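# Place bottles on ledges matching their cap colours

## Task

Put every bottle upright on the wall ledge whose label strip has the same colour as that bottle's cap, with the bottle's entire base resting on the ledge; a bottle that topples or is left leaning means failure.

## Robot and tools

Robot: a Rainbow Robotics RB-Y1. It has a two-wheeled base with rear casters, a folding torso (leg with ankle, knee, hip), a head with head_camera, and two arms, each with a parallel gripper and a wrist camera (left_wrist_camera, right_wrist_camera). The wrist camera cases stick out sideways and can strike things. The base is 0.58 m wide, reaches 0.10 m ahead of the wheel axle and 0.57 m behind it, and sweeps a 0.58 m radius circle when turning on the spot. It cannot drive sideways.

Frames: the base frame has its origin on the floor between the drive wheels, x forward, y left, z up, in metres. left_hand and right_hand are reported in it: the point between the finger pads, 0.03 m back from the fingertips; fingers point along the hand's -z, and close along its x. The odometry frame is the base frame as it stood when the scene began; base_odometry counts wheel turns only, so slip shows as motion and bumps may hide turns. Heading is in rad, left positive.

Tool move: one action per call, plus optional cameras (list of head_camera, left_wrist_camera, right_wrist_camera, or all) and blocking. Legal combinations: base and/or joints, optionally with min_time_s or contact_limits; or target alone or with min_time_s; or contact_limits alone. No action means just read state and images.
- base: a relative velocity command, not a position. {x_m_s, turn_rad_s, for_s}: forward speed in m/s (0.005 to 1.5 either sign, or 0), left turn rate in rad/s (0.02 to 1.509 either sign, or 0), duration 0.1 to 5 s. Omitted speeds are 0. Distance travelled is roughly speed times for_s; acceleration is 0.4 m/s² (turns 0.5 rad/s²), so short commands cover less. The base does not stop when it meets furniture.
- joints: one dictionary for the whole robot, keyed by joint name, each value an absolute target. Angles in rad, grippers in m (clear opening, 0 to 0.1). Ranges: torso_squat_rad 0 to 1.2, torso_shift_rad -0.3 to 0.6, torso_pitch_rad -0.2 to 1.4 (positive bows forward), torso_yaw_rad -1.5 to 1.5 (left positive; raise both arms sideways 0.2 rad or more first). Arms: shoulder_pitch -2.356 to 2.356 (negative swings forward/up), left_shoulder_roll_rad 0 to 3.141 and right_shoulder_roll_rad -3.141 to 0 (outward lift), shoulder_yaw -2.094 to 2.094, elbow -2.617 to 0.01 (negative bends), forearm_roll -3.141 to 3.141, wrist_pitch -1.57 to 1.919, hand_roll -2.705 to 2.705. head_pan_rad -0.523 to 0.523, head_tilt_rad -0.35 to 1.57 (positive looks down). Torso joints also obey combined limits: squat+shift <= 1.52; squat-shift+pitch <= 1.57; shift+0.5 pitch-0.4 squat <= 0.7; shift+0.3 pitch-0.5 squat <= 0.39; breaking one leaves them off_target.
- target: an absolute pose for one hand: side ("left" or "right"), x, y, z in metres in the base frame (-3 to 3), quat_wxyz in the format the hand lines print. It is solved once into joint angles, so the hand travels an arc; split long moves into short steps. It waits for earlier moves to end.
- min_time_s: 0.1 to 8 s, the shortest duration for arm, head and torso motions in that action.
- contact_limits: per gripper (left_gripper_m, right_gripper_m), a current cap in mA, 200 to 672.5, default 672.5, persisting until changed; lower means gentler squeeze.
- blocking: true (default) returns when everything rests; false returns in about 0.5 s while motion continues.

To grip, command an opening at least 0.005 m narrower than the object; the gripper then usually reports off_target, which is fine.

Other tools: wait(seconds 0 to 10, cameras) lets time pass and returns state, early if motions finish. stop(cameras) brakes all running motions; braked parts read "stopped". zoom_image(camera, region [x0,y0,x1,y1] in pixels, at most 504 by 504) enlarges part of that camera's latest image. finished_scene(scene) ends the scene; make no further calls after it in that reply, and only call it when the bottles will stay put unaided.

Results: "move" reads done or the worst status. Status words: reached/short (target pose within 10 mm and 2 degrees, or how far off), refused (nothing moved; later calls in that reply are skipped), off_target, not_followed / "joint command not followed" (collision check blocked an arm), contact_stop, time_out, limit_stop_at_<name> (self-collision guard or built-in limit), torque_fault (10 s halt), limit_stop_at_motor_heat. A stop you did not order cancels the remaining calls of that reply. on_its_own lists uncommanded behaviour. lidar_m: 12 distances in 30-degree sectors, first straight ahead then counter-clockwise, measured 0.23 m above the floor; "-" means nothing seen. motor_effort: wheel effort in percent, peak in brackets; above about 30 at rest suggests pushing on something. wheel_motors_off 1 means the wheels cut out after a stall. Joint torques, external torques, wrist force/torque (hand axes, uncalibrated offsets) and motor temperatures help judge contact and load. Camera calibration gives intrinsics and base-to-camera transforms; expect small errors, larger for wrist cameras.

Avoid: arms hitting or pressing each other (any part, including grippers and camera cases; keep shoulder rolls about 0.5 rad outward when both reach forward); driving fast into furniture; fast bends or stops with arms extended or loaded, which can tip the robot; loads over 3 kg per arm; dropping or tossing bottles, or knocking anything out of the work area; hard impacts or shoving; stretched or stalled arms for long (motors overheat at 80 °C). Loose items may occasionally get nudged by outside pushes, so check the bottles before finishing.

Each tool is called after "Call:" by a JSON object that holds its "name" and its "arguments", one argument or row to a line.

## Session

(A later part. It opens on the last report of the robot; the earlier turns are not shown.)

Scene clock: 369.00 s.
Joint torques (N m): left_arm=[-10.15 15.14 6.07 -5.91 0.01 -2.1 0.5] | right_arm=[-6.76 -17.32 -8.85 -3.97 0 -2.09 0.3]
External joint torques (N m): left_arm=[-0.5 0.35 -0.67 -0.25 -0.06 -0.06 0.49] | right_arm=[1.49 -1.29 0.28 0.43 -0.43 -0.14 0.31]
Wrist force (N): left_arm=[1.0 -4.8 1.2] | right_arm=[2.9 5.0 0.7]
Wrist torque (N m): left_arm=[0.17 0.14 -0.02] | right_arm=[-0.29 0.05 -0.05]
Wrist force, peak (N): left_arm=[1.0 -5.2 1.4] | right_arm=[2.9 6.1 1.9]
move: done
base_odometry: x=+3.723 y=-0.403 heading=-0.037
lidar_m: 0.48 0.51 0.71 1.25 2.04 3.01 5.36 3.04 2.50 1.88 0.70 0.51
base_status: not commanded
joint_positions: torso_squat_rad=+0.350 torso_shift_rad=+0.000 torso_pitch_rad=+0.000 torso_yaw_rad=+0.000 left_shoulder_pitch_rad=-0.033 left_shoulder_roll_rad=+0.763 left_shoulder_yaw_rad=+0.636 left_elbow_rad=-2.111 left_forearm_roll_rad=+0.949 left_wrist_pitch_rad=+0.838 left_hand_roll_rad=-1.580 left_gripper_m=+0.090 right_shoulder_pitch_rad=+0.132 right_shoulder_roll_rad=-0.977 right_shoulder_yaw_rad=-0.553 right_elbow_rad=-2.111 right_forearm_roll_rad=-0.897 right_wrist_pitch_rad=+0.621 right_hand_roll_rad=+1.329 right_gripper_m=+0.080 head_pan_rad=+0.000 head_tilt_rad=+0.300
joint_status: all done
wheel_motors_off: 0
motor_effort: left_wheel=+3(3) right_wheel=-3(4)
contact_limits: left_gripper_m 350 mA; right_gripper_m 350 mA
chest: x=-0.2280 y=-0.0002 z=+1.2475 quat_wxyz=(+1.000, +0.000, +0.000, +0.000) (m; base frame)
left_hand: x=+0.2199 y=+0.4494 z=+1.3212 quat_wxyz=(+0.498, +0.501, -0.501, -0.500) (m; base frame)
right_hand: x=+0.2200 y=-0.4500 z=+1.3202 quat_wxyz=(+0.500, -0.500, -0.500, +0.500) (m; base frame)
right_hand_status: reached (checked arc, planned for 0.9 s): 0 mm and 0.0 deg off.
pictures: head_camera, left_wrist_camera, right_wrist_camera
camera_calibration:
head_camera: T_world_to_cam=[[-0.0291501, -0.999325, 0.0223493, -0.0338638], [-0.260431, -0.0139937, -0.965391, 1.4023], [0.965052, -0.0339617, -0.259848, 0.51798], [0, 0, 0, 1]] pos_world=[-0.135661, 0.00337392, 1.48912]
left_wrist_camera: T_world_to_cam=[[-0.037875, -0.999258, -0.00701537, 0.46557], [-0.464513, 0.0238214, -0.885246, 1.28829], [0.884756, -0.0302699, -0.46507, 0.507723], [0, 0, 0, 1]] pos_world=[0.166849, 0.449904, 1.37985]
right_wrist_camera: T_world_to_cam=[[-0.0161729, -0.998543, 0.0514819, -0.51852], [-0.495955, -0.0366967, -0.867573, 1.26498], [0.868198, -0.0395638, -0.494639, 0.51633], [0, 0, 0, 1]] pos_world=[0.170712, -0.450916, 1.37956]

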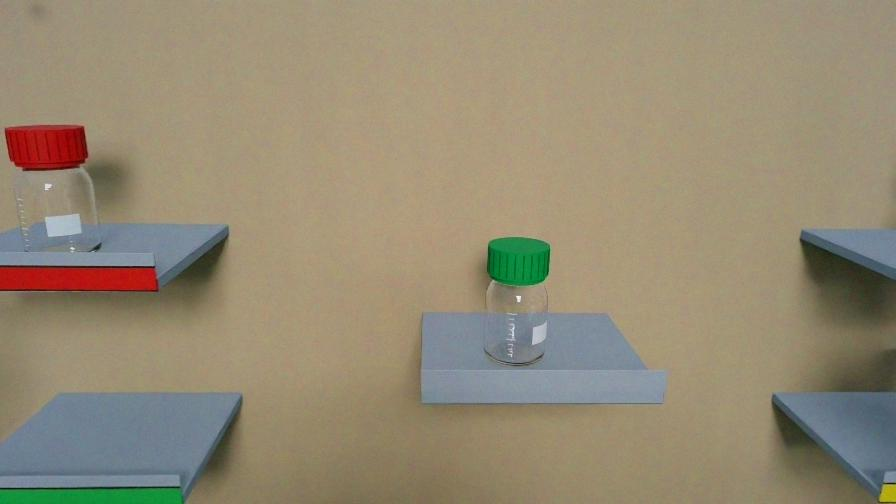

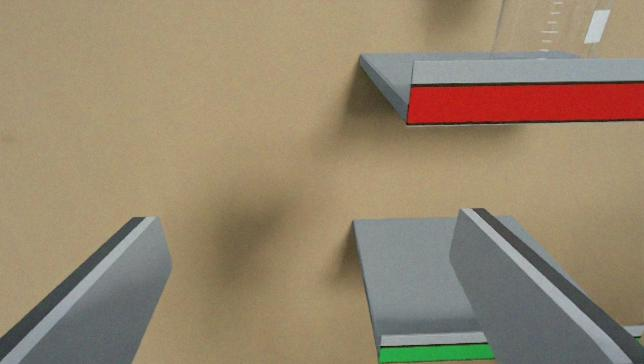

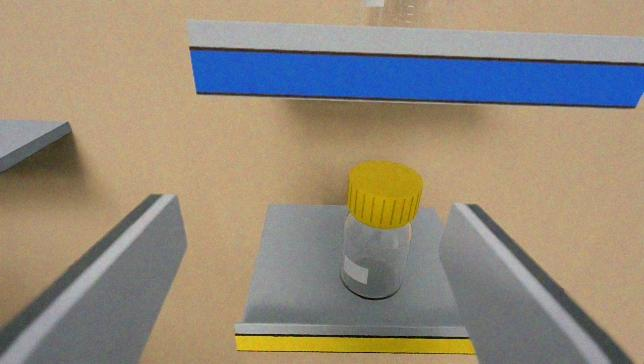

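Call:
{"name": "move", "arguments": {
  "target": {"side": "left", "x": 0.20, "y": 0.20, "z": 1.34, "quat_wxyz": [0.5, 0.5, -0.5, -0.5]},
  "min_time_s": 1
}}

Call:
{"name": "move", "arguments": {
  "target": {"side": "left", "x": 0.23, "y": -0.04, "z": 1.34, "quat_wxyz": [0.5, 0.5, -0.5, -0.5]},
  "min_time_s": 1
}}

Call:
{"name": "move", "arguments": {
  "target": {"side": "left", "x": 0.305, "y": -0.088, "z": 1.322, "quat_wxyz": [0.5, 0.5, -0.5, -0.5]},
  "min_time_s": 0.7,
  "cameras": ["left_wrist_camera"]
}}

Call:
{"name": "move", "arguments": {
  "target": {"side": "left", "x": 0.388, "y": -0.09, "z": 1.303, "quat_wxyz": [0.5, 0.5, -0.5, -0.5]},
  "min_time_s": 0.7
}}

Call:
{"name": "move", "arguments": {
  "joints": {"left_gripper_m": 0.045},
  "cameras": ["left_wrist_camera"]
}}

Call:
{"name": "move", "arguments": {
  "target": {"side": "left", "x": 0.35, "y": -0.08, "z": 1.35, "quat_wxyz": [0.5, 0.5, -0.5, -0.5]},
  "min_time_s": 0.6
}}

Call:
{"name": "move", "arguments": {
  "target": {"side": "left", "x": 0.21, "y": 0.05, "z": 1.34, "quat_wxyz": [0.5, 0.5, -0.5, -0.5]},
  "min_time_s": 1
}}

Call:
{"name": "move", "arguments": {
  "target": {"side": "left", "x": 0.225, "y": 0.28, "z": 1.28, "quat_wxyz": [0.5, 0.5, -0.5, -0.5]},
  "min_time_s": 1,
  "cameras": ["left_wrist_camera"]
}}

Scene clock: 371.47 s.
Joint torques (N m): left_arm=[-12.05 5.43 3.94 -3.59 -0.88 -2.04 -0.03] | right_arm=[-6.78 -17.9 -8 -3.85 0.28 -2.08 0.17]
External joint torques (N m): left_arm=[0.73 0.83 -0.32 0.11 0.08 -0.25 -0.04] | right_arm=[1.47 -1.86 1.13 0.55 -0.14 -0.13 0.17]
Wrist force (N): left_arm=[1.0 -4.7 1.2] | right_arm=[2.1 4.4 0.8]
Wrist torque (N m): left_arm=[0.14 0.12 -0.15] | right_arm=[-0.24 -0.06 0.01]
Wrist force, peak (N): left_arm=[2.6 -5.8 -0.2] | right_arm=[3.0 5.3 1.4]
move: done
base_odometry: x=+3.723 y=-0.403 heading=-0.037
lidar_m: 0.49 0.51 0.71 1.26 2.04 3.01 5.35 3.03 2.50 1.87 0.70 0.51
base_status: not commanded
joint_positions: torso_squat_rad=+0.350 torso_shift_rad=+0.000 torso_pitch_rad=+0.000 torso_yaw_rad=+0.000 left_shoulder_pitch_rad=-0.464 left_shoulder_roll_rad=+0.452 left_shoulder_yaw_rad=-0.115 left_elbow_rad=-2.617 left_forearm_roll_rad=-0.055 left_wrist_pitch_rad=+1.508 left_hand_roll_rad=-1.074 left_gripper_m=+0.090 right_shoulder_pitch_rad=+0.132 right_shoulder_roll_rad=-0.977 right_shoulder_yaw_rad=-0.553 right_elbow_rad=-2.111 right_forearm_roll_rad=-0.897 right_wrist_pitch_rad=+0.621 right_hand_roll_rad=+1.329 right_gripper_m=+0.080 head_pan_rad=+0.000 head_tilt_rad=+0.300
joint_status: all done
wheel_motors_off: 0
motor_effort: left_wheel=+3(3) right_wheel=-3(4)
contact_limits: left_gripper_m 350 mA; right_gripper_m 350 mA
chest: x=-0.2280 y=-0.0002 z=+1.2475 quat_wxyz=(+1.000, +0.000, +0.000, +0.000) (m; base frame)
left_hand: x=+0.2000 y=+0.2000 z=+1.3403 quat_wxyz=(+0.500, +0.500, -0.500, -0.500) (m; base frame)
left_hand_status: reached (checked arc, planned for 1.0 s): 0 mm and 0.1 deg off.
right_hand: x=+0.2200 y=-0.4500 z=+1.3201 quat_wxyz=(+0.500, -0.500, -0.500, +0.500) (m; base frame)
pictures: none

Scene clock: 372.83 s.
Joint torques (N m): left_arm=[-15.43 0.45 6.15 -4.93 -1.26 -1.35 0.23] | right_arm=[-7.26 -17.39 -8.17 -3.94 0.64 -2.15 0.24]
External joint torques (N m): left_arm=[0.8 1.79 0.08 0.53 0.19 0.08 0.22] | right_arm=[0.99 -1.36 0.95 0.46 0.22 -0.2 0.25]
Wrist force (N): left_arm=[0.7 -4.9 1.2] | right_arm=[3.1 4.8 1.1]
Wrist torque (N m): left_arm=[0.17 0.09 -0.16] | right_arm=[-0.33 0.08 -0.05]
Wrist force, peak (N): left_arm=[1.3 -5.7 -0.2] | right_arm=[2.8 5.7 1.2]
move: done
base_odometry: x=+3.723 y=-0.403 heading=-0.037
lidar_m: 0.48 0.51 0.70 1.25 2.04 3.00 5.35 3.03 2.49 1.88 0.69 0.51
base_status: not commanded
joint_positions: torso_squat_rad=+0.350 torso_shift_rad=+0.000 torso_pitch_rad=+0.000 torso_yaw_rad=+0.000 left_shoulder_pitch_rad=-0.967 left_shoulder_roll_rad=+0.000 left_shoulder_yaw_rad=-0.706 left_elbow_rad=-1.974 left_forearm_roll_rad=-0.624 left_wrist_pitch_rad=+1.644 left_hand_roll_rad=-0.779 left_gripper_m=+0.090 right_shoulder_pitch_rad=+0.132 right_shoulder_roll_rad=-0.977 right_shoulder_yaw_rad=-0.553 right_elbow_rad=-2.111 right_forearm_roll_rad=-0.897 right_wrist_pitch_rad=+0.621 right_hand_roll_rad=+1.329 right_gripper_m=+0.080 head_pan_rad=+0.000 head_tilt_rad=+0.300
joint_status: all done
wheel_motors_off: 0
motor_effort: left_wheel=+3(3) right_wheel=-2(4)
contact_limits: left_gripper_m 350 mA; right_gripper_m 350 mA
chest: x=-0.2280 y=-0.0002 z=+1.2475 quat_wxyz=(+1.000, +0.000, +0.000, +0.000) (m; base frame)
left_hand: x=+0.2298 y=-0.0402 z=+1.3403 quat_wxyz=(+0.500, +0.500, -0.500, -0.500) (m; base frame)
left_hand_status: reached (checked arc, planned for 1.0 s): 0 mm and 0.1 deg off.
right_hand: x=+0.2200 y=-0.4500 z=+1.3201 quat_wxyz=(+0.500, -0.500, -0.500, +0.500) (m; base frame)
pictures: none

Scene clock: 373.93 s.
Joint torques (N m): left_arm=[-19.55 2.23 5.46 -5.89 -1.71 -0.78 -0.06] | right_arm=[-7.27 -17.57 -8.36 -3.98 0.24 -1.93 0.16]
External joint torques (N m): left_arm=[-0.13 0.81 -1.82 0.22 0.05 0.19 -0.08] | right_arm=[0.98 -1.54 0.77 0.41 -0.19 0.02 0.17]
Wrist force (N): left_arm=[1.0 -4.8 1.2] | right_arm=[2.4 4.3 0.2]
Wrist torque (N m): left_arm=[0.16 0.12 -0.16] | right_arm=[-0.22 0.03 0.01]
Wrist force, peak (N): left_arm=[2.1 -5.5 1.6] | right_arm=[3.7 5.2 0.8]
move: done
base_odometry: x=+3.723 y=-0.403 heading=-0.037
lidar_m: 0.48 0.51 0.71 1.25 2.04 3.00 5.35 3.04 2.50 1.88 0.69 0.51
base_status: not commanded
joint_positions: torso_squat_rad=+0.350 torso_shift_rad=+0.000 torso_pitch_rad=+0.000 torso_yaw_rad=+0.000 left_shoulder_pitch_rad=-1.171 left_shoulder_roll_rad=+0.000 left_shoulder_yaw_rad=-0.739 left_elbow_rad=-1.502 left_forearm_roll_rad=-0.524 left_wrist_pitch_rad=+1.435 left_hand_roll_rad=-0.498 left_gripper_m=+0.090 right_shoulder_pitch_rad=+0.132 right_shoulder_roll_rad=-0.977 right_shoulder_yaw_rad=-0.553 right_elbow_rad=-2.111 right_forearm_roll_rad=-0.897 right_wrist_pitch_rad=+0.621 right_hand_roll_rad=+1.329 right_gripper_m=+0.080 head_pan_rad=+0.000 head_tilt_rad=+0.300
joint_status: all done
wheel_motors_off: 0
motor_effort: left_wheel=+3(3) right_wheel=-3(3)
contact_limits: left_gripper_m 350 mA; right_gripper_m 350 mA
chest: x=-0.2280 y=-0.0002 z=+1.2475 quat_wxyz=(+1.000, +0.000, +0.000, +0.000) (m; base frame)
left_hand: x=+0.3050 y=-0.0879 z=+1.3223 quat_wxyz=(+0.500, +0.500, -0.500, -0.500) (m; base frame)
left_hand_status: reached (checked arc, planned for 0.8 s): 0 mm and 0.0 deg off.
right_hand: x=+0.2200 y=-0.4500 z=+1.3201 quat_wxyz=(+0.500, -0.500, -0.500, +0.500) (m; base frame)
pictures: left_wrist_camera
camera_calibration:
left_wrist_camera: T_world_to_cam=[[-0.0361928, -0.999334, -0.00455155, -0.0718389], [-0.466419, 0.02092, -0.884316, 1.34075], [0.883823, -0.0298829, -0.466866, 0.419443], [0, 0, 0, 1]] pos_world=[0.252038, -0.0873053, 1.38114]

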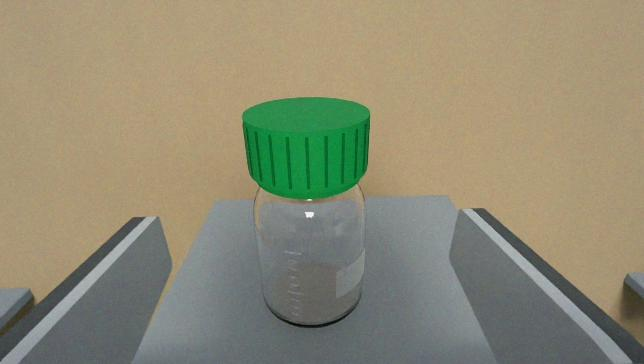

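Scene clock: 375.07 s.
Joint torques (N m): left_arm=[-22.95 5.13 4.2 -5.57 -1.62 -0.43 0.14] | right_arm=[-6.66 -17.62 -8.34 -4.01 0.36 -2 0.25]
External joint torques (N m): left_arm=[-0.48 0.3 -2.26 0.51 0.09 0.14 0.13] | right_arm=[1.59 -1.59 0.79 0.38 -0.07 -0.05 0.26]
Wrist force (N): left_arm=[1.1 -4.7 1.1] | right_arm=[3.9 4.8 0.2]
Wrist torque (N m): left_arm=[0.14 0.13 -0.16] | right_arm=[-0.31 0.16 -0.04]
Wrist force, peak (N): left_arm=[1.5 -6.0 1.2] | right_arm=[3.4 5.4 0.8]
move: done
base_odometry: x=+3.723 y=-0.403 heading=-0.037
lidar_m: 0.49 0.51 0.71 1.26 2.04 3.01 5.35 3.03 2.49 1.88 0.69 0.51
base_status: not commanded
joint_positions: torso_squat_rad=+0.350 torso_shift_rad=+0.000 torso_pitch_rad=+0.000 torso_yaw_rad=+0.000 left_shoulder_pitch_rad=-1.337 left_shoulder_roll_rad=+0.000 left_shoulder_yaw_rad=-0.752 left_elbow_rad=-1.020 left_forearm_roll_rad=-0.461 left_wrist_pitch_rad=+1.126 left_hand_roll_rad=-0.287 left_gripper_m=+0.090 right_shoulder_pitch_rad=+0.132 right_shoulder_roll_rad=-0.977 right_shoulder_yaw_rad=-0.553 right_elbow_rad=-2.111 right_forearm_roll_rad=-0.897 right_wrist_pitch_rad=+0.621 right_hand_roll_rad=+1.329 right_gripper_m=+0.080 head_pan_rad=+0.000 head_tilt_rad=+0.300
joint_status: all done
wheel_motors_off: 0
motor_effort: left_wheel=+3(3) right_wheel=-3(4)
contact_limits: left_gripper_m 350 mA; right_gripper_m 350 mA
chest: x=-0.2280 y=-0.0002 z=+1.2475 quat_wxyz=(+1.000, +0.000, +0.000, +0.000) (m; base frame)
left_hand: x=+0.3880 y=-0.0895 z=+1.3036 quat_wxyz=(+0.500, +0.500, -0.501, -0.500) (m; base frame)
left_hand_status: reached (checked arc, planned for 0.8 s): 1 mm and 0.1 deg off.
right_hand: x=+0.2200 y=-0.4500 z=+1.3202 quat_wxyz=(+0.500, -0.500, -0.500, +0.500) (m; base frame)
pictures: none

Scene clock: 376.07 s.
Joint torques (N m): left_arm=[-23.3 5.09 4.41 -5.69 -1.67 -0.6 0.27] | right_arm=[-6.74 -17.34 -8.47 -3.95 0.48 -1.91 0.38]
External joint torques (N m): left_arm=[-0.83 0.26 -2.05 0.39 0.04 -0.02 0.25] | right_arm=[1.51 -1.31 0.66 0.45 0.06 0.05 0.38]
Wrist force (N): left_arm=[0.8 -4.2 1.9] | right_arm=[2.4 4.8 0.9]
Wrist torque (N m): left_arm=[0.13 0.14 -0.15] | right_arm=[-0.28 -0.02 -0.04]
Wrist force, peak (N): left_arm=[1.4 -5.7 1.3] | right_arm=[3.2 5.7 1.2]
move: off_target
base_odometry: x=+3.723 y=-0.403 heading=-0.037
lidar_m: 0.48 0.51 0.71 1.25 2.04 3.00 5.36 3.03 2.50 1.89 0.69 0.51
base_status: not commanded
joint_positions: torso_squat_rad=+0.350 torso_shift_rad=+0.000 torso_pitch_rad=+0.000 torso_yaw_rad=+0.000 left_shoulder_pitch_rad=-1.337 left_shoulder_roll_rad=+0.000 left_shoulder_yaw_rad=-0.752 left_elbow_rad=-1.020 left_forearm_roll_rad=-0.461 left_wrist_pitch_rad=+1.127 left_hand_roll_rad=-0.287 left_gripper_m=+0.055 right_shoulder_pitch_rad=+0.132 right_shoulder_roll_rad=-0.977 right_shoulder_yaw_rad=-0.553 right_elbow_rad=-2.111 right_forearm_roll_rad=-0.897 right_wrist_pitch_rad=+0.621 right_hand_roll_rad=+1.329 right_gripper_m=+0.080 head_pan_rad=+0.000 head_tilt_rad=+0.300
joint_status: left_gripper_m off_target (ended at +0.055, target +0.045)
wheel_motors_off: 0
motor_effort: left_wheel=+3(3) right_wheel=-3(4)
contact_limits: left_gripper_m 350 mA; right_gripper_m 350 mA
chest: x=-0.2280 y=-0.0002 z=+1.2475 quat_wxyz=(+1.000, +0.000, +0.000, +0.000) (m; base frame)
left_hand: x=+0.3880 y=-0.0895 z=+1.3036 quat_wxyz=(+0.500, +0.500, -0.501, -0.500) (m; base frame)
right_hand: x=+0.2200 y=-0.4500 z=+1.3202 quat_wxyz=(+0.500, -0.500, -0.500, +0.500) (m; base frame)
pictures: left_wrist_camera
camera_calibration:
left_wrist_camera: T_world_to_cam=[[-0.0367709, -0.999313, -0.00459952, -0.0701589], [-0.466081, 0.021221, -0.884488, 1.36301], [0.883978, -0.0303797, -0.466541, 0.336723], [0, 0, 0, 1]] pos_world=[0.33504, -0.0888058, 1.36234]

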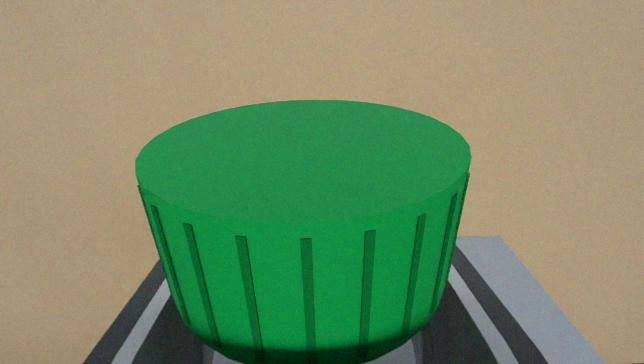

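Scene clock: 377.37 s.
Joint torques (N m): left_arm=[-22.71 5.56 8.45 -6.19 -1.89 -1.32 0.48] | right_arm=[-7.32 -17.97 -7.9 -4.02 0.29 -1.91 0.05]
External joint torques (N m): left_arm=[-1.34 1.26 1.03 -0.48 -0.16 -0.42 0.47] | right_arm=[0.93 -1.94 1.22 0.38 -0.13 0.04 0.06]
Wrist force (N): left_arm=[1.1 -6.4 1.7] | right_arm=[3.3 4.5 0.8]
Wrist torque (N m): left_arm=[0.16 0.11 -0.02] | right_arm=[-0.25 0.14 -0.06]
Wrist force, peak (N): left_arm=[-0.3 -7.9 1.4] | right_arm=[3.7 4.9 0.7]
move: done
base_odometry: x=+3.723 y=-0.403 heading=-0.037
lidar_m: 0.48 0.51 0.70 1.26 2.04 3.00 5.35 3.04 2.49 1.88 0.69 0.51
base_status: not commanded
joint_positions: torso_squat_rad=+0.350 torso_shift_rad=+0.000 torso_pitch_rad=+0.000 torso_yaw_rad=+0.000 left_shoulder_pitch_rad=-1.314 left_shoulder_roll_rad=+0.053 left_shoulder_yaw_rad=-0.695 left_elbow_rad=-1.313 left_forearm_roll_rad=-0.403 left_wrist_pitch_rad=+1.318 left_hand_roll_rad=-0.462 left_gripper_m=+0.055 right_shoulder_pitch_rad=+0.132 right_shoulder_roll_rad=-0.977 right_shoulder_yaw_rad=-0.553 right_elbow_rad=-2.111 right_forearm_roll_rad=-0.897 right_wrist_pitch_rad=+0.621 right_hand_roll_rad=+1.329 right_gripper_m=+0.080 head_pan_rad=+0.000 head_tilt_rad=+0.300
joint_status: all done
wheel_motors_off: 0
motor_effort: left_wheel=+3(4) right_wheel=-2(4)
contact_limits: left_gripper_m 350 mA; right_gripper_m 350 mA
chest: x=-0.2280 y=-0.0002 z=+1.2475 quat_wxyz=(+1.000, +0.000, +0.000, +0.000) (m; base frame)
left_hand: x=+0.3500 y=-0.0801 z=+1.3500 quat_wxyz=(+0.500, +0.500, -0.500, -0.500) (m; base frame)
left_hand_status: reached (checked arc, planned for 0.6 s): 0 mm and 0.0 deg off.
right_hand: x=+0.2200 y=-0.4500 z=+1.3202 quat_wxyz=(+0.500, -0.500, -0.500, +0.500) (m; base frame)
pictures: none

Scene clock: 379.40 s.
Joint torques (N m): left_arm=[-18.05 1.98 7.14 -4.37 -1.77 -1.74 0.25] | right_arm=[-7.01 -17.13 -8.23 -4.07 0.26 -1.9 0.12]
External joint torques (N m): left_arm=[-2.24 0.42 0.11 -0.64 -0.27 -0.36 0.23] | right_arm=[1.23 -1.1 0.89 0.33 -0.16 0.05 0.12]
Wrist force (N): left_arm=[0.7 -6.5 1.2] | right_arm=[2.9 4.5 1.2]
Wrist torque (N m): left_arm=[0.18 0.09 -0.03] | right_arm=[-0.25 0.04 0.03]
Wrist force, peak (N): left_arm=[0.2 -7.7 1.4] | right_arm=[3.8 5.0 1.1]
move: done
base_odometry: x=+3.723 y=-0.403 heading=-0.037
lidar_m: 0.49 0.51 0.70 1.26 2.04 3.01 5.35 3.03 2.50 1.89 0.69 0.50
base_status: not commanded
joint_positions: torso_squat_rad=+0.350 torso_shift_rad=+0.000 torso_pitch_rad=+0.000 torso_yaw_rad=+0.000 left_shoulder_pitch_rad=-0.903 left_shoulder_roll_rad=+0.328 left_shoulder_yaw_rad=-0.695 left_elbow_rad=-2.325 left_forearm_roll_rad=-0.430 left_wrist_pitch_rad=+1.772 left_hand_roll_rad=-0.741 left_gripper_m=+0.055 right_shoulder_pitch_rad=+0.132 right_shoulder_roll_rad=-0.977 right_shoulder_yaw_rad=-0.553 right_elbow_rad=-2.111 right_forearm_roll_rad=-0.897 right_wrist_pitch_rad=+0.621 right_hand_roll_rad=+1.329 right_gripper_m=+0.080 head_pan_rad=+0.000 head_tilt_rad=+0.300
joint_status: all done
wheel_motors_off: 0
motor_effort: left_wheel=+3(4) right_wheel=-2(4)
contact_limits: left_gripper_m 350 mA; right_gripper_m 350 mA
chest: x=-0.2280 y=-0.0002 z=+1.2475 quat_wxyz=(+1.000, +0.000, +0.000, +0.000) (m; base frame)
left_hand: x=+0.2104 y=+0.0499 z=+1.3399 quat_wxyz=(+0.500, +0.500, -0.500, -0.500) (m; base frame)
left_hand_status: reached (checked arc, planned for 1.2 s): 0 mm and 0.0 deg off.
right_hand: x=+0.2200 y=-0.4500 z=+1.3201 quat_wxyz=(+0.500, -0.500, -0.500, +0.500) (m; base frame)
pictures: none

Scene clock: 380.77 s.
Joint torques (N m): left_arm=[-12.25 10.77 9.31 -5.21 -1.86 -0.92 0.13] | right_arm=[-6.75 -17.81 -8.19 -3.98 0.33 -1.82 0.28]
External joint torques (N m): left_arm=[-1.65 0.55 0.38 -0.87 -0.43 0.04 0.11] | right_arm=[1.5 -1.78 0.94 0.41 -0.09 0.13 0.29]
Wrist force (N): left_arm=[1.0 -6.2 1.6] | right_arm=[2.5 5.0 0.8]
Wrist torque (N m): left_arm=[0.13 0.12 -0.15] | right_arm=[-0.27 -0.03 -0.02]
Wrist force, peak (N): left_arm=[-0.2 -8.1 0.2] | right_arm=[3.6 5.6 1.2]
move: done
base_odometry: x=+3.723 y=-0.403 heading=-0.037
lidar_m: 0.49 0.51 0.70 1.26 2.03 3.01 5.35 3.04 2.50 1.88 0.70 0.51
base_status: not commanded
joint_positions: torso_squat_rad=+0.350 torso_shift_rad=+0.000 torso_pitch_rad=+0.000 torso_yaw_rad=+0.000 left_shoulder_pitch_rad=-0.116 left_shoulder_roll_rad=+1.042 left_shoulder_yaw_rad=-0.126 left_elbow_rad=-2.468 left_forearm_roll_rad=-0.061 left_wrist_pitch_rad=+0.988 left_hand_roll_rad=-0.487 left_gripper_m=+0.055 right_shoulder_pitch_rad=+0.132 right_shoulder_roll_rad=-0.977 right_shoulder_yaw_rad=-0.553 right_elbow_rad=-2.111 right_forearm_roll_rad=-0.897 right_wrist_pitch_rad=+0.621 right_hand_roll_rad=+1.329 right_gripper_m=+0.080 head_pan_rad=+0.000 head_tilt_rad=+0.300
joint_status: all done
wheel_motors_off: 0
motor_effort: left_wheel=+3(4) right_wheel=-3(4)
contact_limits: left_gripper_m 350 mA; right_gripper_m 350 mA
chest: x=-0.2280 y=-0.0002 z=+1.2475 quat_wxyz=(+1.000, +0.000, +0.000, +0.000) (m; base frame)
left_hand: x=+0.2249 y=+0.2801 z=+1.2799 quat_wxyz=(+0.500, +0.500, -0.499, -0.500) (m; base frame)
left_hand_status: reached (checked arc, planned for 1.0 s): 0 mm and 0.1 deg off.
right_hand: x=+0.2200 y=-0.4499 z=+1.3202 quat_wxyz=(+0.500, -0.500, -0.500, +0.500) (m; base frame)
pictures: left_wrist_camera
camera_calibration:
left_wrist_camera: T_world_to_cam=[[-0.0349172, -0.999376, -0.00528705, 0.293509], [-0.46763, 0.0210135, -0.883675, 1.25756], [0.883234, -0.0283831, -0.468072, 0.482648], [0, 0, 0, 1]] pos_world=[0.172031, 0.2806, 1.33874]

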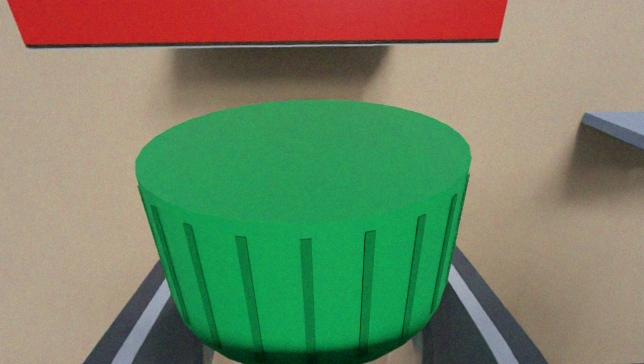

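Call:
{"name": "move", "arguments": {
  "target": {"side": "left", "x": 0.348, "y": 0.297, "z": 1.246, "quat_wxyz": [0.5, 0.5, -0.5, -0.5]},
  "min_time_s": 0.8
}}

Call:
{"name": "move", "arguments": {
  "target": {"side": "left", "x": 0.385, "y": 0.297, "z": 1.211, "quat_wxyz": [0.5, 0.5, -0.5, -0.5]},
  "min_time_s": 0.6
}}

Call:
{"name": "move", "arguments": {
  "target": {"side": "left", "x": 0.385, "y": 0.297, "z": 1.2085, "quat_wxyz": [0.5, 0.5, -0.5, -0.5]},
  "min_time_s": 0.3
}}

Scene clock: 382.87 s.
Joint torques (N m): left_arm=[-17.86 12.06 9.65 -5.96 -1.33 -1.06 0.21] | right_arm=[-6.87 -17.61 -8.24 -4 0.35 -1.78 -0.02]
External joint torques (N m): left_arm=[-1.05 0.98 -0.56 -0.07 -0.33 -0.03 0.2] | right_arm=[1.38 -1.58 0.89 0.39 -0.07 0.17 -0.01]
Wrist force (N): left_arm=[0.7 -6.5 1.5] | right_arm=[2.9 5.1 0.8]
Wrist torque (N m): left_arm=[0.18 0.09 -0.02] | right_arm=[-0.33 0.06 -0.02]
Wrist force, peak (N): left_arm=[1.2 -7.3 2.2] | right_arm=[3.5 5.4 1.1]
move: done
base_odometry: x=+3.723 y=-0.403 heading=-0.037
lidar_m: 0.49 0.51 0.70 1.25 2.04 3.00 5.36 3.03 2.50 1.88 0.69 0.51
base_status: not commanded
joint_positions: torso_squat_rad=+0.350 torso_shift_rad=+0.000 torso_pitch_rad=+0.000 torso_yaw_rad=+0.000 left_shoulder_pitch_rad=-0.428 left_shoulder_roll_rad=+0.892 left_shoulder_yaw_rad=-0.301 left_elbow_rad=-1.887 left_forearm_roll_rad=-0.104 left_wrist_pitch_rad=+0.683 left_hand_roll_rad=-0.530 left_gripper_m=+0.055 right_shoulder_pitch_rad=+0.132 right_shoulder_roll_rad=-0.977 right_shoulder_yaw_rad=-0.553 right_elbow_rad=-2.111 right_forearm_roll_rad=-0.897 right_wrist_pitch_rad=+0.621 right_hand_roll_rad=+1.329 right_gripper_m=+0.080 head_pan_rad=+0.000 head_tilt_rad=+0.300
joint_status: all done
wheel_motors_off: 0
motor_effort: left_wheel=+3(3) right_wheel=-2(4)
contact_limits: left_gripper_m 350 mA; right_gripper_m 350 mA
chest: x=-0.2280 y=-0.0002 z=+1.2475 quat_wxyz=(+1.000, +0.000, +0.000, +0.000) (m; base frame)
left_hand: x=+0.3477 y=+0.2969 z=+1.2462 quat_wxyz=(+0.500, +0.500, -0.500, -0.500) (m; base frame)
left_hand_status: reached (checked arc, planned for 0.9 s): 0 mm and 0.0 deg off.
right_hand: x=+0.2200 y=-0.4500 z=+1.3201 quat_wxyz=(+0.500, -0.500, -0.500, +0.500) (m; base frame)
pictures: none

Scene clock: 384.03 s.
Joint torques (N m): left_arm=[-19.4 10.93 7.77 -6.39 -0.76 -0.86 0.53] | right_arm=[-7.5 -17.31 -8.51 -4.17 0.27 -1.76 0.28]
External joint torques (N m): left_arm=[-0.77 0.13 -1.82 0.53 0.02 0.13 0.52] | right_arm=[0.75 -1.27 0.62 0.22 -0.15 0.19 0.29]
Wrist force (N): left_arm=[0.9 -5.5 1.6] | right_arm=[2.8 4.7 1.0]
Wrist torque (N m): left_arm=[0.18 0.05 -0.13] | right_arm=[-0.31 0.05 -0.02]
Wrist force, peak (N): left_arm=[-0.3 -7.3 0.8] | right_arm=[3.3 5.5 0.6]
move: done
base_odometry: x=+3.723 y=-0.403 heading=-0.037
lidar_m: 0.48 0.51 0.70 1.25 2.05 3.00 5.35 3.03 2.49 1.89 0.69 0.51
base_status: not commanded
joint_positions: torso_squat_rad=+0.350 torso_shift_rad=+0.000 torso_pitch_rad=+0.000 torso_yaw_rad=+0.000 left_shoulder_pitch_rad=-0.494 left_shoulder_roll_rad=+0.780 left_shoulder_yaw_rad=-0.339 left_elbow_rad=-1.648 left_forearm_roll_rad=-0.210 left_wrist_pitch_rad=+0.535 left_hand_roll_rad=-0.507 left_gripper_m=+0.055 right_shoulder_pitch_rad=+0.132 right_shoulder_roll_rad=-0.977 right_shoulder_yaw_rad=-0.553 right_elbow_rad=-2.111 right_forearm_roll_rad=-0.897 right_wrist_pitch_rad=+0.621 right_hand_roll_rad=+1.329 right_gripper_m=+0.080 head_pan_rad=+0.000 head_tilt_rad=+0.300
joint_status: all done
wheel_motors_off: 0
motor_effort: left_wheel=+3(4) right_wheel=-2(3)
contact_limits: left_gripper_m 350 mA; right_gripper_m 350 mA
chest: x=-0.2280 y=-0.0002 z=+1.2475 quat_wxyz=(+1.000, +0.000, +0.000, +0.000) (m; base frame)
left_hand: x=+0.3850 y=+0.2971 z=+1.2115 quat_wxyz=(+0.500, +0.500, -0.500, -0.500) (m; base frame)
left_hand_status: reached (checked arc, planned for 0.6 s): 1 mm and 0.0 deg off.
right_hand: x=+0.2200 y=-0.4500 z=+1.3202 quat_wxyz=(+0.500, -0.500, -0.500, +0.500) (m; base frame)
pictures: none

Scene clock: 384.67 s.
Joint torques (N m): left_arm=[-14.21 7.84 6.98 -3.98 0.21 -0.48 0.69] | right_arm=[-7.13 -17.75 -8.47 -3.79 0.35 -1.85 0.22]
External joint torques (N m): left_arm=[4.42 -2.92 -2.56 3 0.99 0.51 0.67] | right_arm=[1.12 -1.71 0.66 0.6 -0.07 0.1 0.22]
Wrist force (N): left_arm=[-0.7 4.2 5.7] | right_arm=[2.9 4.4 0.9]
Wrist torque (N m): left_arm=[0.17 0.16 -0.24] | right_arm=[-0.26 0.01 -0.06]
Wrist force, peak (N): left_arm=[-1.4 5.1 5.5] | right_arm=[3.4 5.3 0.7]
move: done
base_odometry: x=+3.723 y=-0.403 heading=-0.037
lidar_m: 0.48 0.51 0.71 1.25 2.03 3.00 5.35 3.03 2.49 1.88 0.69 0.51
base_status: not commanded
joint_positions: torso_squat_rad=+0.350 torso_shift_rad=+0.000 torso_pitch_rad=+0.000 torso_yaw_rad=+0.000 left_shoulder_pitch_rad=-0.492 left_shoulder_roll_rad=+0.775 left_shoulder_yaw_rad=-0.337 left_elbow_rad=-1.644 left_forearm_roll_rad=-0.218 left_wrist_pitch_rad=+0.529 left_hand_roll_rad=-0.506 left_gripper_m=+0.055 right_shoulder_pitch_rad=+0.132 right_shoulder_roll_rad=-0.977 right_shoulder_yaw_rad=-0.553 right_elbow_rad=-2.111 right_forearm_roll_rad=-0.897 right_wrist_pitch_rad=+0.621 right_hand_roll_rad=+1.329 right_gripper_m=+0.080 head_pan_rad=+0.000 head_tilt_rad=+0.300
joint_status: all done
wheel_motors_off: 0
motor_effort: left_wheel=+3(4) right_wheel=-3(4)
contact_limits: left_gripper_m 350 mA; right_gripper_m 350 mA
chest: x=-0.2282 y=-0.0002 z=+1.2475 quat_wxyz=(+1.000, +0.000, +0.000, +0.000) (m; base frame)
left_hand: x=+0.3850 y=+0.2970 z=+1.2102 quat_wxyz=(+0.499, +0.501, -0.501, -0.500) (m; base frame)
left_hand_status: reached (checked arc, planned for 0.3 s): 2 mm and 0.2 deg off.
right_hand: x=+0.2199 y=-0.4500 z=+1.3202 quat_wxyz=(+0.500, -0.500, -0.500, +0.500) (m; base frame)
pictures: none

Call:
{"name": "move", "arguments": {
  "joints": {"left_gripper_m": 0.08}
}}

Call:
{"name": "move", "arguments": {
  "target": {"side": "left", "x": 0.31, "y": 0.297, "z": 1.218, "quat_wxyz": [0.5, 0.5, -0.5, -0.5]},
  "min_time_s": 0.6
}}

Call:
{"name": "move", "arguments": {
  "target": {"side": "left", "x": 0.21, "y": 0.31, "z": 1.30, "quat_wxyz": [0.5, 0.5, -0.5, -0.5]},
  "min_time_s": 0.8,
  "cameras": ["all"]
}}

Scene clock: 385.97 s.
Joint torques (N m): left_arm=[-18.05 10.47 7.75 -6.28 -0.67 -0.78 0.57] | right_arm=[-7.53 -17.62 -8.47 -4.04 0.39 -1.95 0.06]
External joint torques (N m): left_arm=[0.57 -0.29 -1.79 0.7 0.12 0.2 0.56] | right_arm=[0.72 -1.59 0.65 0.35 -0.03 0 0.07]
Wrist force (N): left_arm=[0.9 -5.1 1.4] | right_arm=[3.0 4.8 0.6]
Wrist torque (N m): left_arm=[0.19 0.11 -0.15] | right_arm=[-0.29 0.06 -0.01]
Wrist force, peak (N): left_arm=[-1.1 4.5 5.6] | right_arm=[4.1 4.9 1.6]
move: done
base_odometry: x=+3.723 y=-0.403 heading=-0.037
lidar_m: 0.49 0.51 0.70 1.25 2.04 3.00 5.36 3.03 2.50 1.89 0.69 0.51
base_status: not commanded
joint_positions: torso_squat_rad=+0.350 torso_shift_rad=+0.000 torso_pitch_rad=+0.000 torso_yaw_rad=+0.000 left_shoulder_pitch_rad=-0.491 left_shoulder_roll_rad=+0.775 left_shoulder_yaw_rad=-0.337 left_elbow_rad=-1.644 left_forearm_roll_rad=-0.218 left_wrist_pitch_rad=+0.529 left_hand_roll_rad=-0.506 left_gripper_m=+0.080 right_shoulder_pitch_rad=+0.132 right_shoulder_roll_rad=-0.977 right_shoulder_yaw_rad=-0.553 right_elbow_rad=-2.111 right_forearm_roll_rad=-0.897 right_wrist_pitch_rad=+0.621 right_hand_roll_rad=+1.329 right_gripper_m=+0.080 head_pan_rad=+0.000 head_tilt_rad=+0.300
joint_status: all done
wheel_motors_off: 0
motor_effort: left_wheel=+3(4) right_wheel=-2(3)
contact_limits: left_gripper_m 350 mA; right_gripper_m 350 mA
chest: x=-0.2281 y=-0.0002 z=+1.2475 quat_wxyz=(+1.000, +0.000, +0.000, +0.000) (m; base frame)
left_hand: x=+0.3850 y=+0.2971 z=+1.2092 quat_wxyz=(+0.500, +0.500, -0.500, -0.500) (m; base frame)
right_hand: x=+0.2199 y=-0.4500 z=+1.3202 quat_wxyz=(+0.500, -0.500, -0.500, +0.500) (m; base frame)
pictures: none

Scene clock: 387.07 s.
Joint torques (N m): left_arm=[-15.59 11.56 10.79 -6.87 -0.87 -1.17 0.52] | right_arm=[-6.97 -17.43 -8.41 -3.85 0.25 -1.96 0.33]
External joint torques (N m): left_arm=[-1.16 1.05 1.08 -0.43 0.16 -0.23 0.51] | right_arm=[1.28 -1.4 0.71 0.54 -0.17 -0.01 0.34]
Wrist force (N): left_arm=[0.9 -5.0 1.2] | right_arm=[3.1 4.5 1.1]
Wrist torque (N m): left_arm=[0.18 0.10 -0.15] | right_arm=[-0.27 0.07 -0.06]
Wrist force, peak (N): left_arm=[1.0 -5.9 0.8] | right_arm=[3.1 5.0 0.9]
move: done
base_odometry: x=+3.723 y=-0.403 heading=-0.037
lidar_m: 0.49 0.51 0.71 1.25 2.03 3.01 5.35 3.03 2.49 1.89 0.70 0.51
base_status: not commanded
joint_positions: torso_squat_rad=+0.350 torso_shift_rad=+0.000 torso_pitch_rad=+0.000 torso_yaw_rad=+0.000 left_shoulder_pitch_rad=-0.254 left_shoulder_roll_rad=+0.879 left_shoulder_yaw_rad=-0.266 left_elbow_rad=-2.021 left_forearm_roll_rad=-0.211 left_wrist_pitch_rad=+0.681 left_hand_roll_rad=-0.482 left_gripper_m=+0.080 right_shoulder_pitch_rad=+0.132 right_shoulder_roll_rad=-0.977 right_shoulder_yaw_rad=-0.553 right_elbow_rad=-2.111 right_forearm_roll_rad=-0.897 right_wrist_pitch_rad=+0.621 right_hand_roll_rad=+1.329 right_gripper_m=+0.080 head_pan_rad=+0.000 head_tilt_rad=+0.300
joint_status: all done
wheel_motors_off: 0
motor_effort: left_wheel=+4(4) right_wheel=-4(4)
contact_limits: left_gripper_m 350 mA; right_gripper_m 350 mA
chest: x=-0.2281 y=-0.0002 z=+1.2475 quat_wxyz=(+1.000, +0.000, +0.000, +0.000) (m; base frame)
left_hand: x=+0.3101 y=+0.2969 z=+1.2180 quat_wxyz=(+0.500, +0.500, -0.500, -0.500) (m; base frame)
left_hand_status: reached (checked arc, planned for 0.7 s): 0 mm and 0.0 deg off.
right_hand: x=+0.2199 y=-0.4500 z=+1.3202 quat_wxyz=(+0.500, -0.500, -0.500, +0.500) (m; base frame)
pictures: none

Scene clock: 388.20 s.
Joint torques (N m): left_arm=[-9.44 12.18 9.21 -3.12 -1.51 -0.99 0.33] | right_arm=[-7.22 -16.95 -8.08 -4.02 0.19 -1.87 0.33]
External joint torques (N m): left_arm=[-0.22 0.75 -0.16 -0.12 -0.12 -0.18 0.31] | right_arm=[1.03 -0.92 1.05 0.38 -0.23 0.08 0.34]
Wrist force (N): left_arm=[0.7 -5.0 1.3] | right_arm=[3.4 4.4 0.4]
Wrist torque (N m): left_arm=[0.18 0.08 -0.15] | right_arm=[-0.27 0.11 0.01]
Wrist force, peak (N): left_arm=[0.7 -6.2 0.5] | right_arm=[2.8 5.6 1.2]
move: done
base_odometry: x=+3.723 y=-0.403 heading=-0.037
lidar_m: 0.48 0.52 0.70 1.26 2.04 3.01 5.35 3.04 2.50 1.88 0.69 0.51
base_status: not commanded
joint_positions: torso_squat_rad=+0.350 torso_shift_rad=+0.000 torso_pitch_rad=+0.000 torso_yaw_rad=+0.000 left_shoulder_pitch_rad=+0.024 left_shoulder_roll_rad=+1.186 left_shoulder_yaw_rad=+0.055 left_elbow_rad=-2.498 left_forearm_roll_rad=+0.046 left_wrist_pitch_rad=+0.912 left_hand_roll_rad=-0.412 left_gripper_m=+0.080 right_shoulder_pitch_rad=+0.132 right_shoulder_roll_rad=-0.977 right_shoulder_yaw_rad=-0.553 right_elbow_rad=-2.111 right_forearm_roll_rad=-0.897 right_wrist_pitch_rad=+0.621 right_hand_roll_rad=+1.329 right_gripper_m=+0.080 head_pan_rad=+0.000 head_tilt_rad=+0.300
joint_status: all done
wheel_motors_off: 0
motor_effort: left_wheel=+3(4) right_wheel=-3(4)
contact_limits: left_gripper_m 350 mA; right_gripper_m 350 mA
chest: x=-0.2281 y=-0.0002 z=+1.2475 quat_wxyz=(+1.000, +0.000, +0.000, +0.000) (m; base frame)
left_hand: x=+0.2104 y=+0.3095 z=+1.3001 quat_wxyz=(+0.500, +0.501, -0.500, -0.500) (m; base frame)
left_hand_status: reached (checked arc, planned for 0.8 s): 1 mm and 0.1 deg off.
right_hand: x=+0.2200 y=-0.4500 z=+1.3202 quat_wxyz=(+0.500, -0.500, -0.500, +0.500) (m; base frame)
pictures: head_camera, left_wrist_camera, right_wrist_camera
camera_calibration:
head_camera: T_world_to_cam=[[-0.0291263, -0.999324, 0.0224431, -0.0340029], [-0.260342, -0.0140936, -0.965414, 1.40232], [0.965077, -0.0339618, -0.259755, 0.517943], [0, 0, 0, 1]] pos_world=[-0.135762, 0.00337415, 1.48912]
left_wrist_camera: T_world_to_cam=[[-0.0348277, -0.999376, -0.00583155, 0.323116], [-0.466314, 0.0214112, -0.88436, 1.26849], [0.883933, -0.0280809, -0.466769, 0.503804], [0, 0, 0, 1]] pos_world=[0.157438, 0.309902, 1.35884]
right_wrist_camera: T_world_to_cam=[[-0.0161729, -0.998543, 0.0514819, -0.518522], [-0.495955, -0.0366967, -0.867573, 1.26493], [0.868198, -0.0395638, -0.494639, 0.516417], [0, 0, 0, 1]] pos_world=[0.170612, -0.450916, 1.37956]

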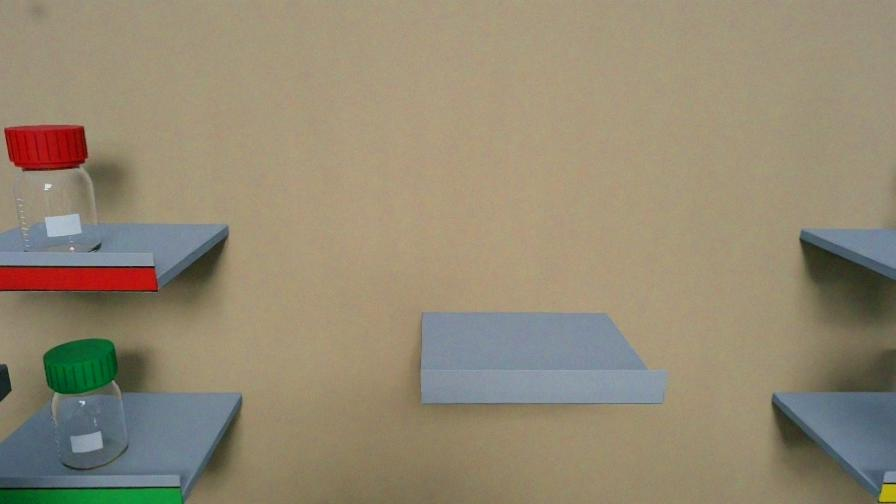

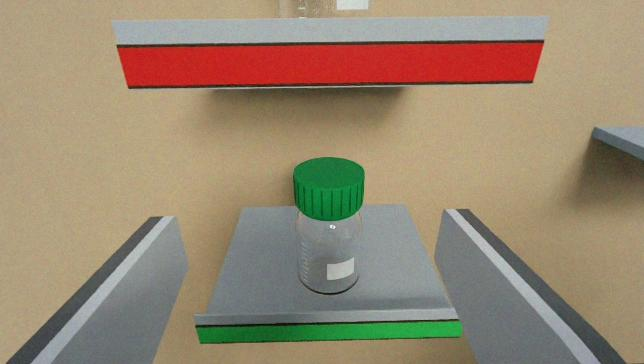

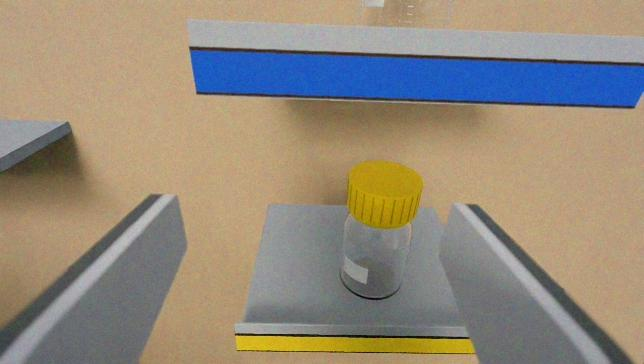

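Call:
{"name": "finished_scene", "arguments": {
  "scene": 1
}}

The scene is finished: the task was done.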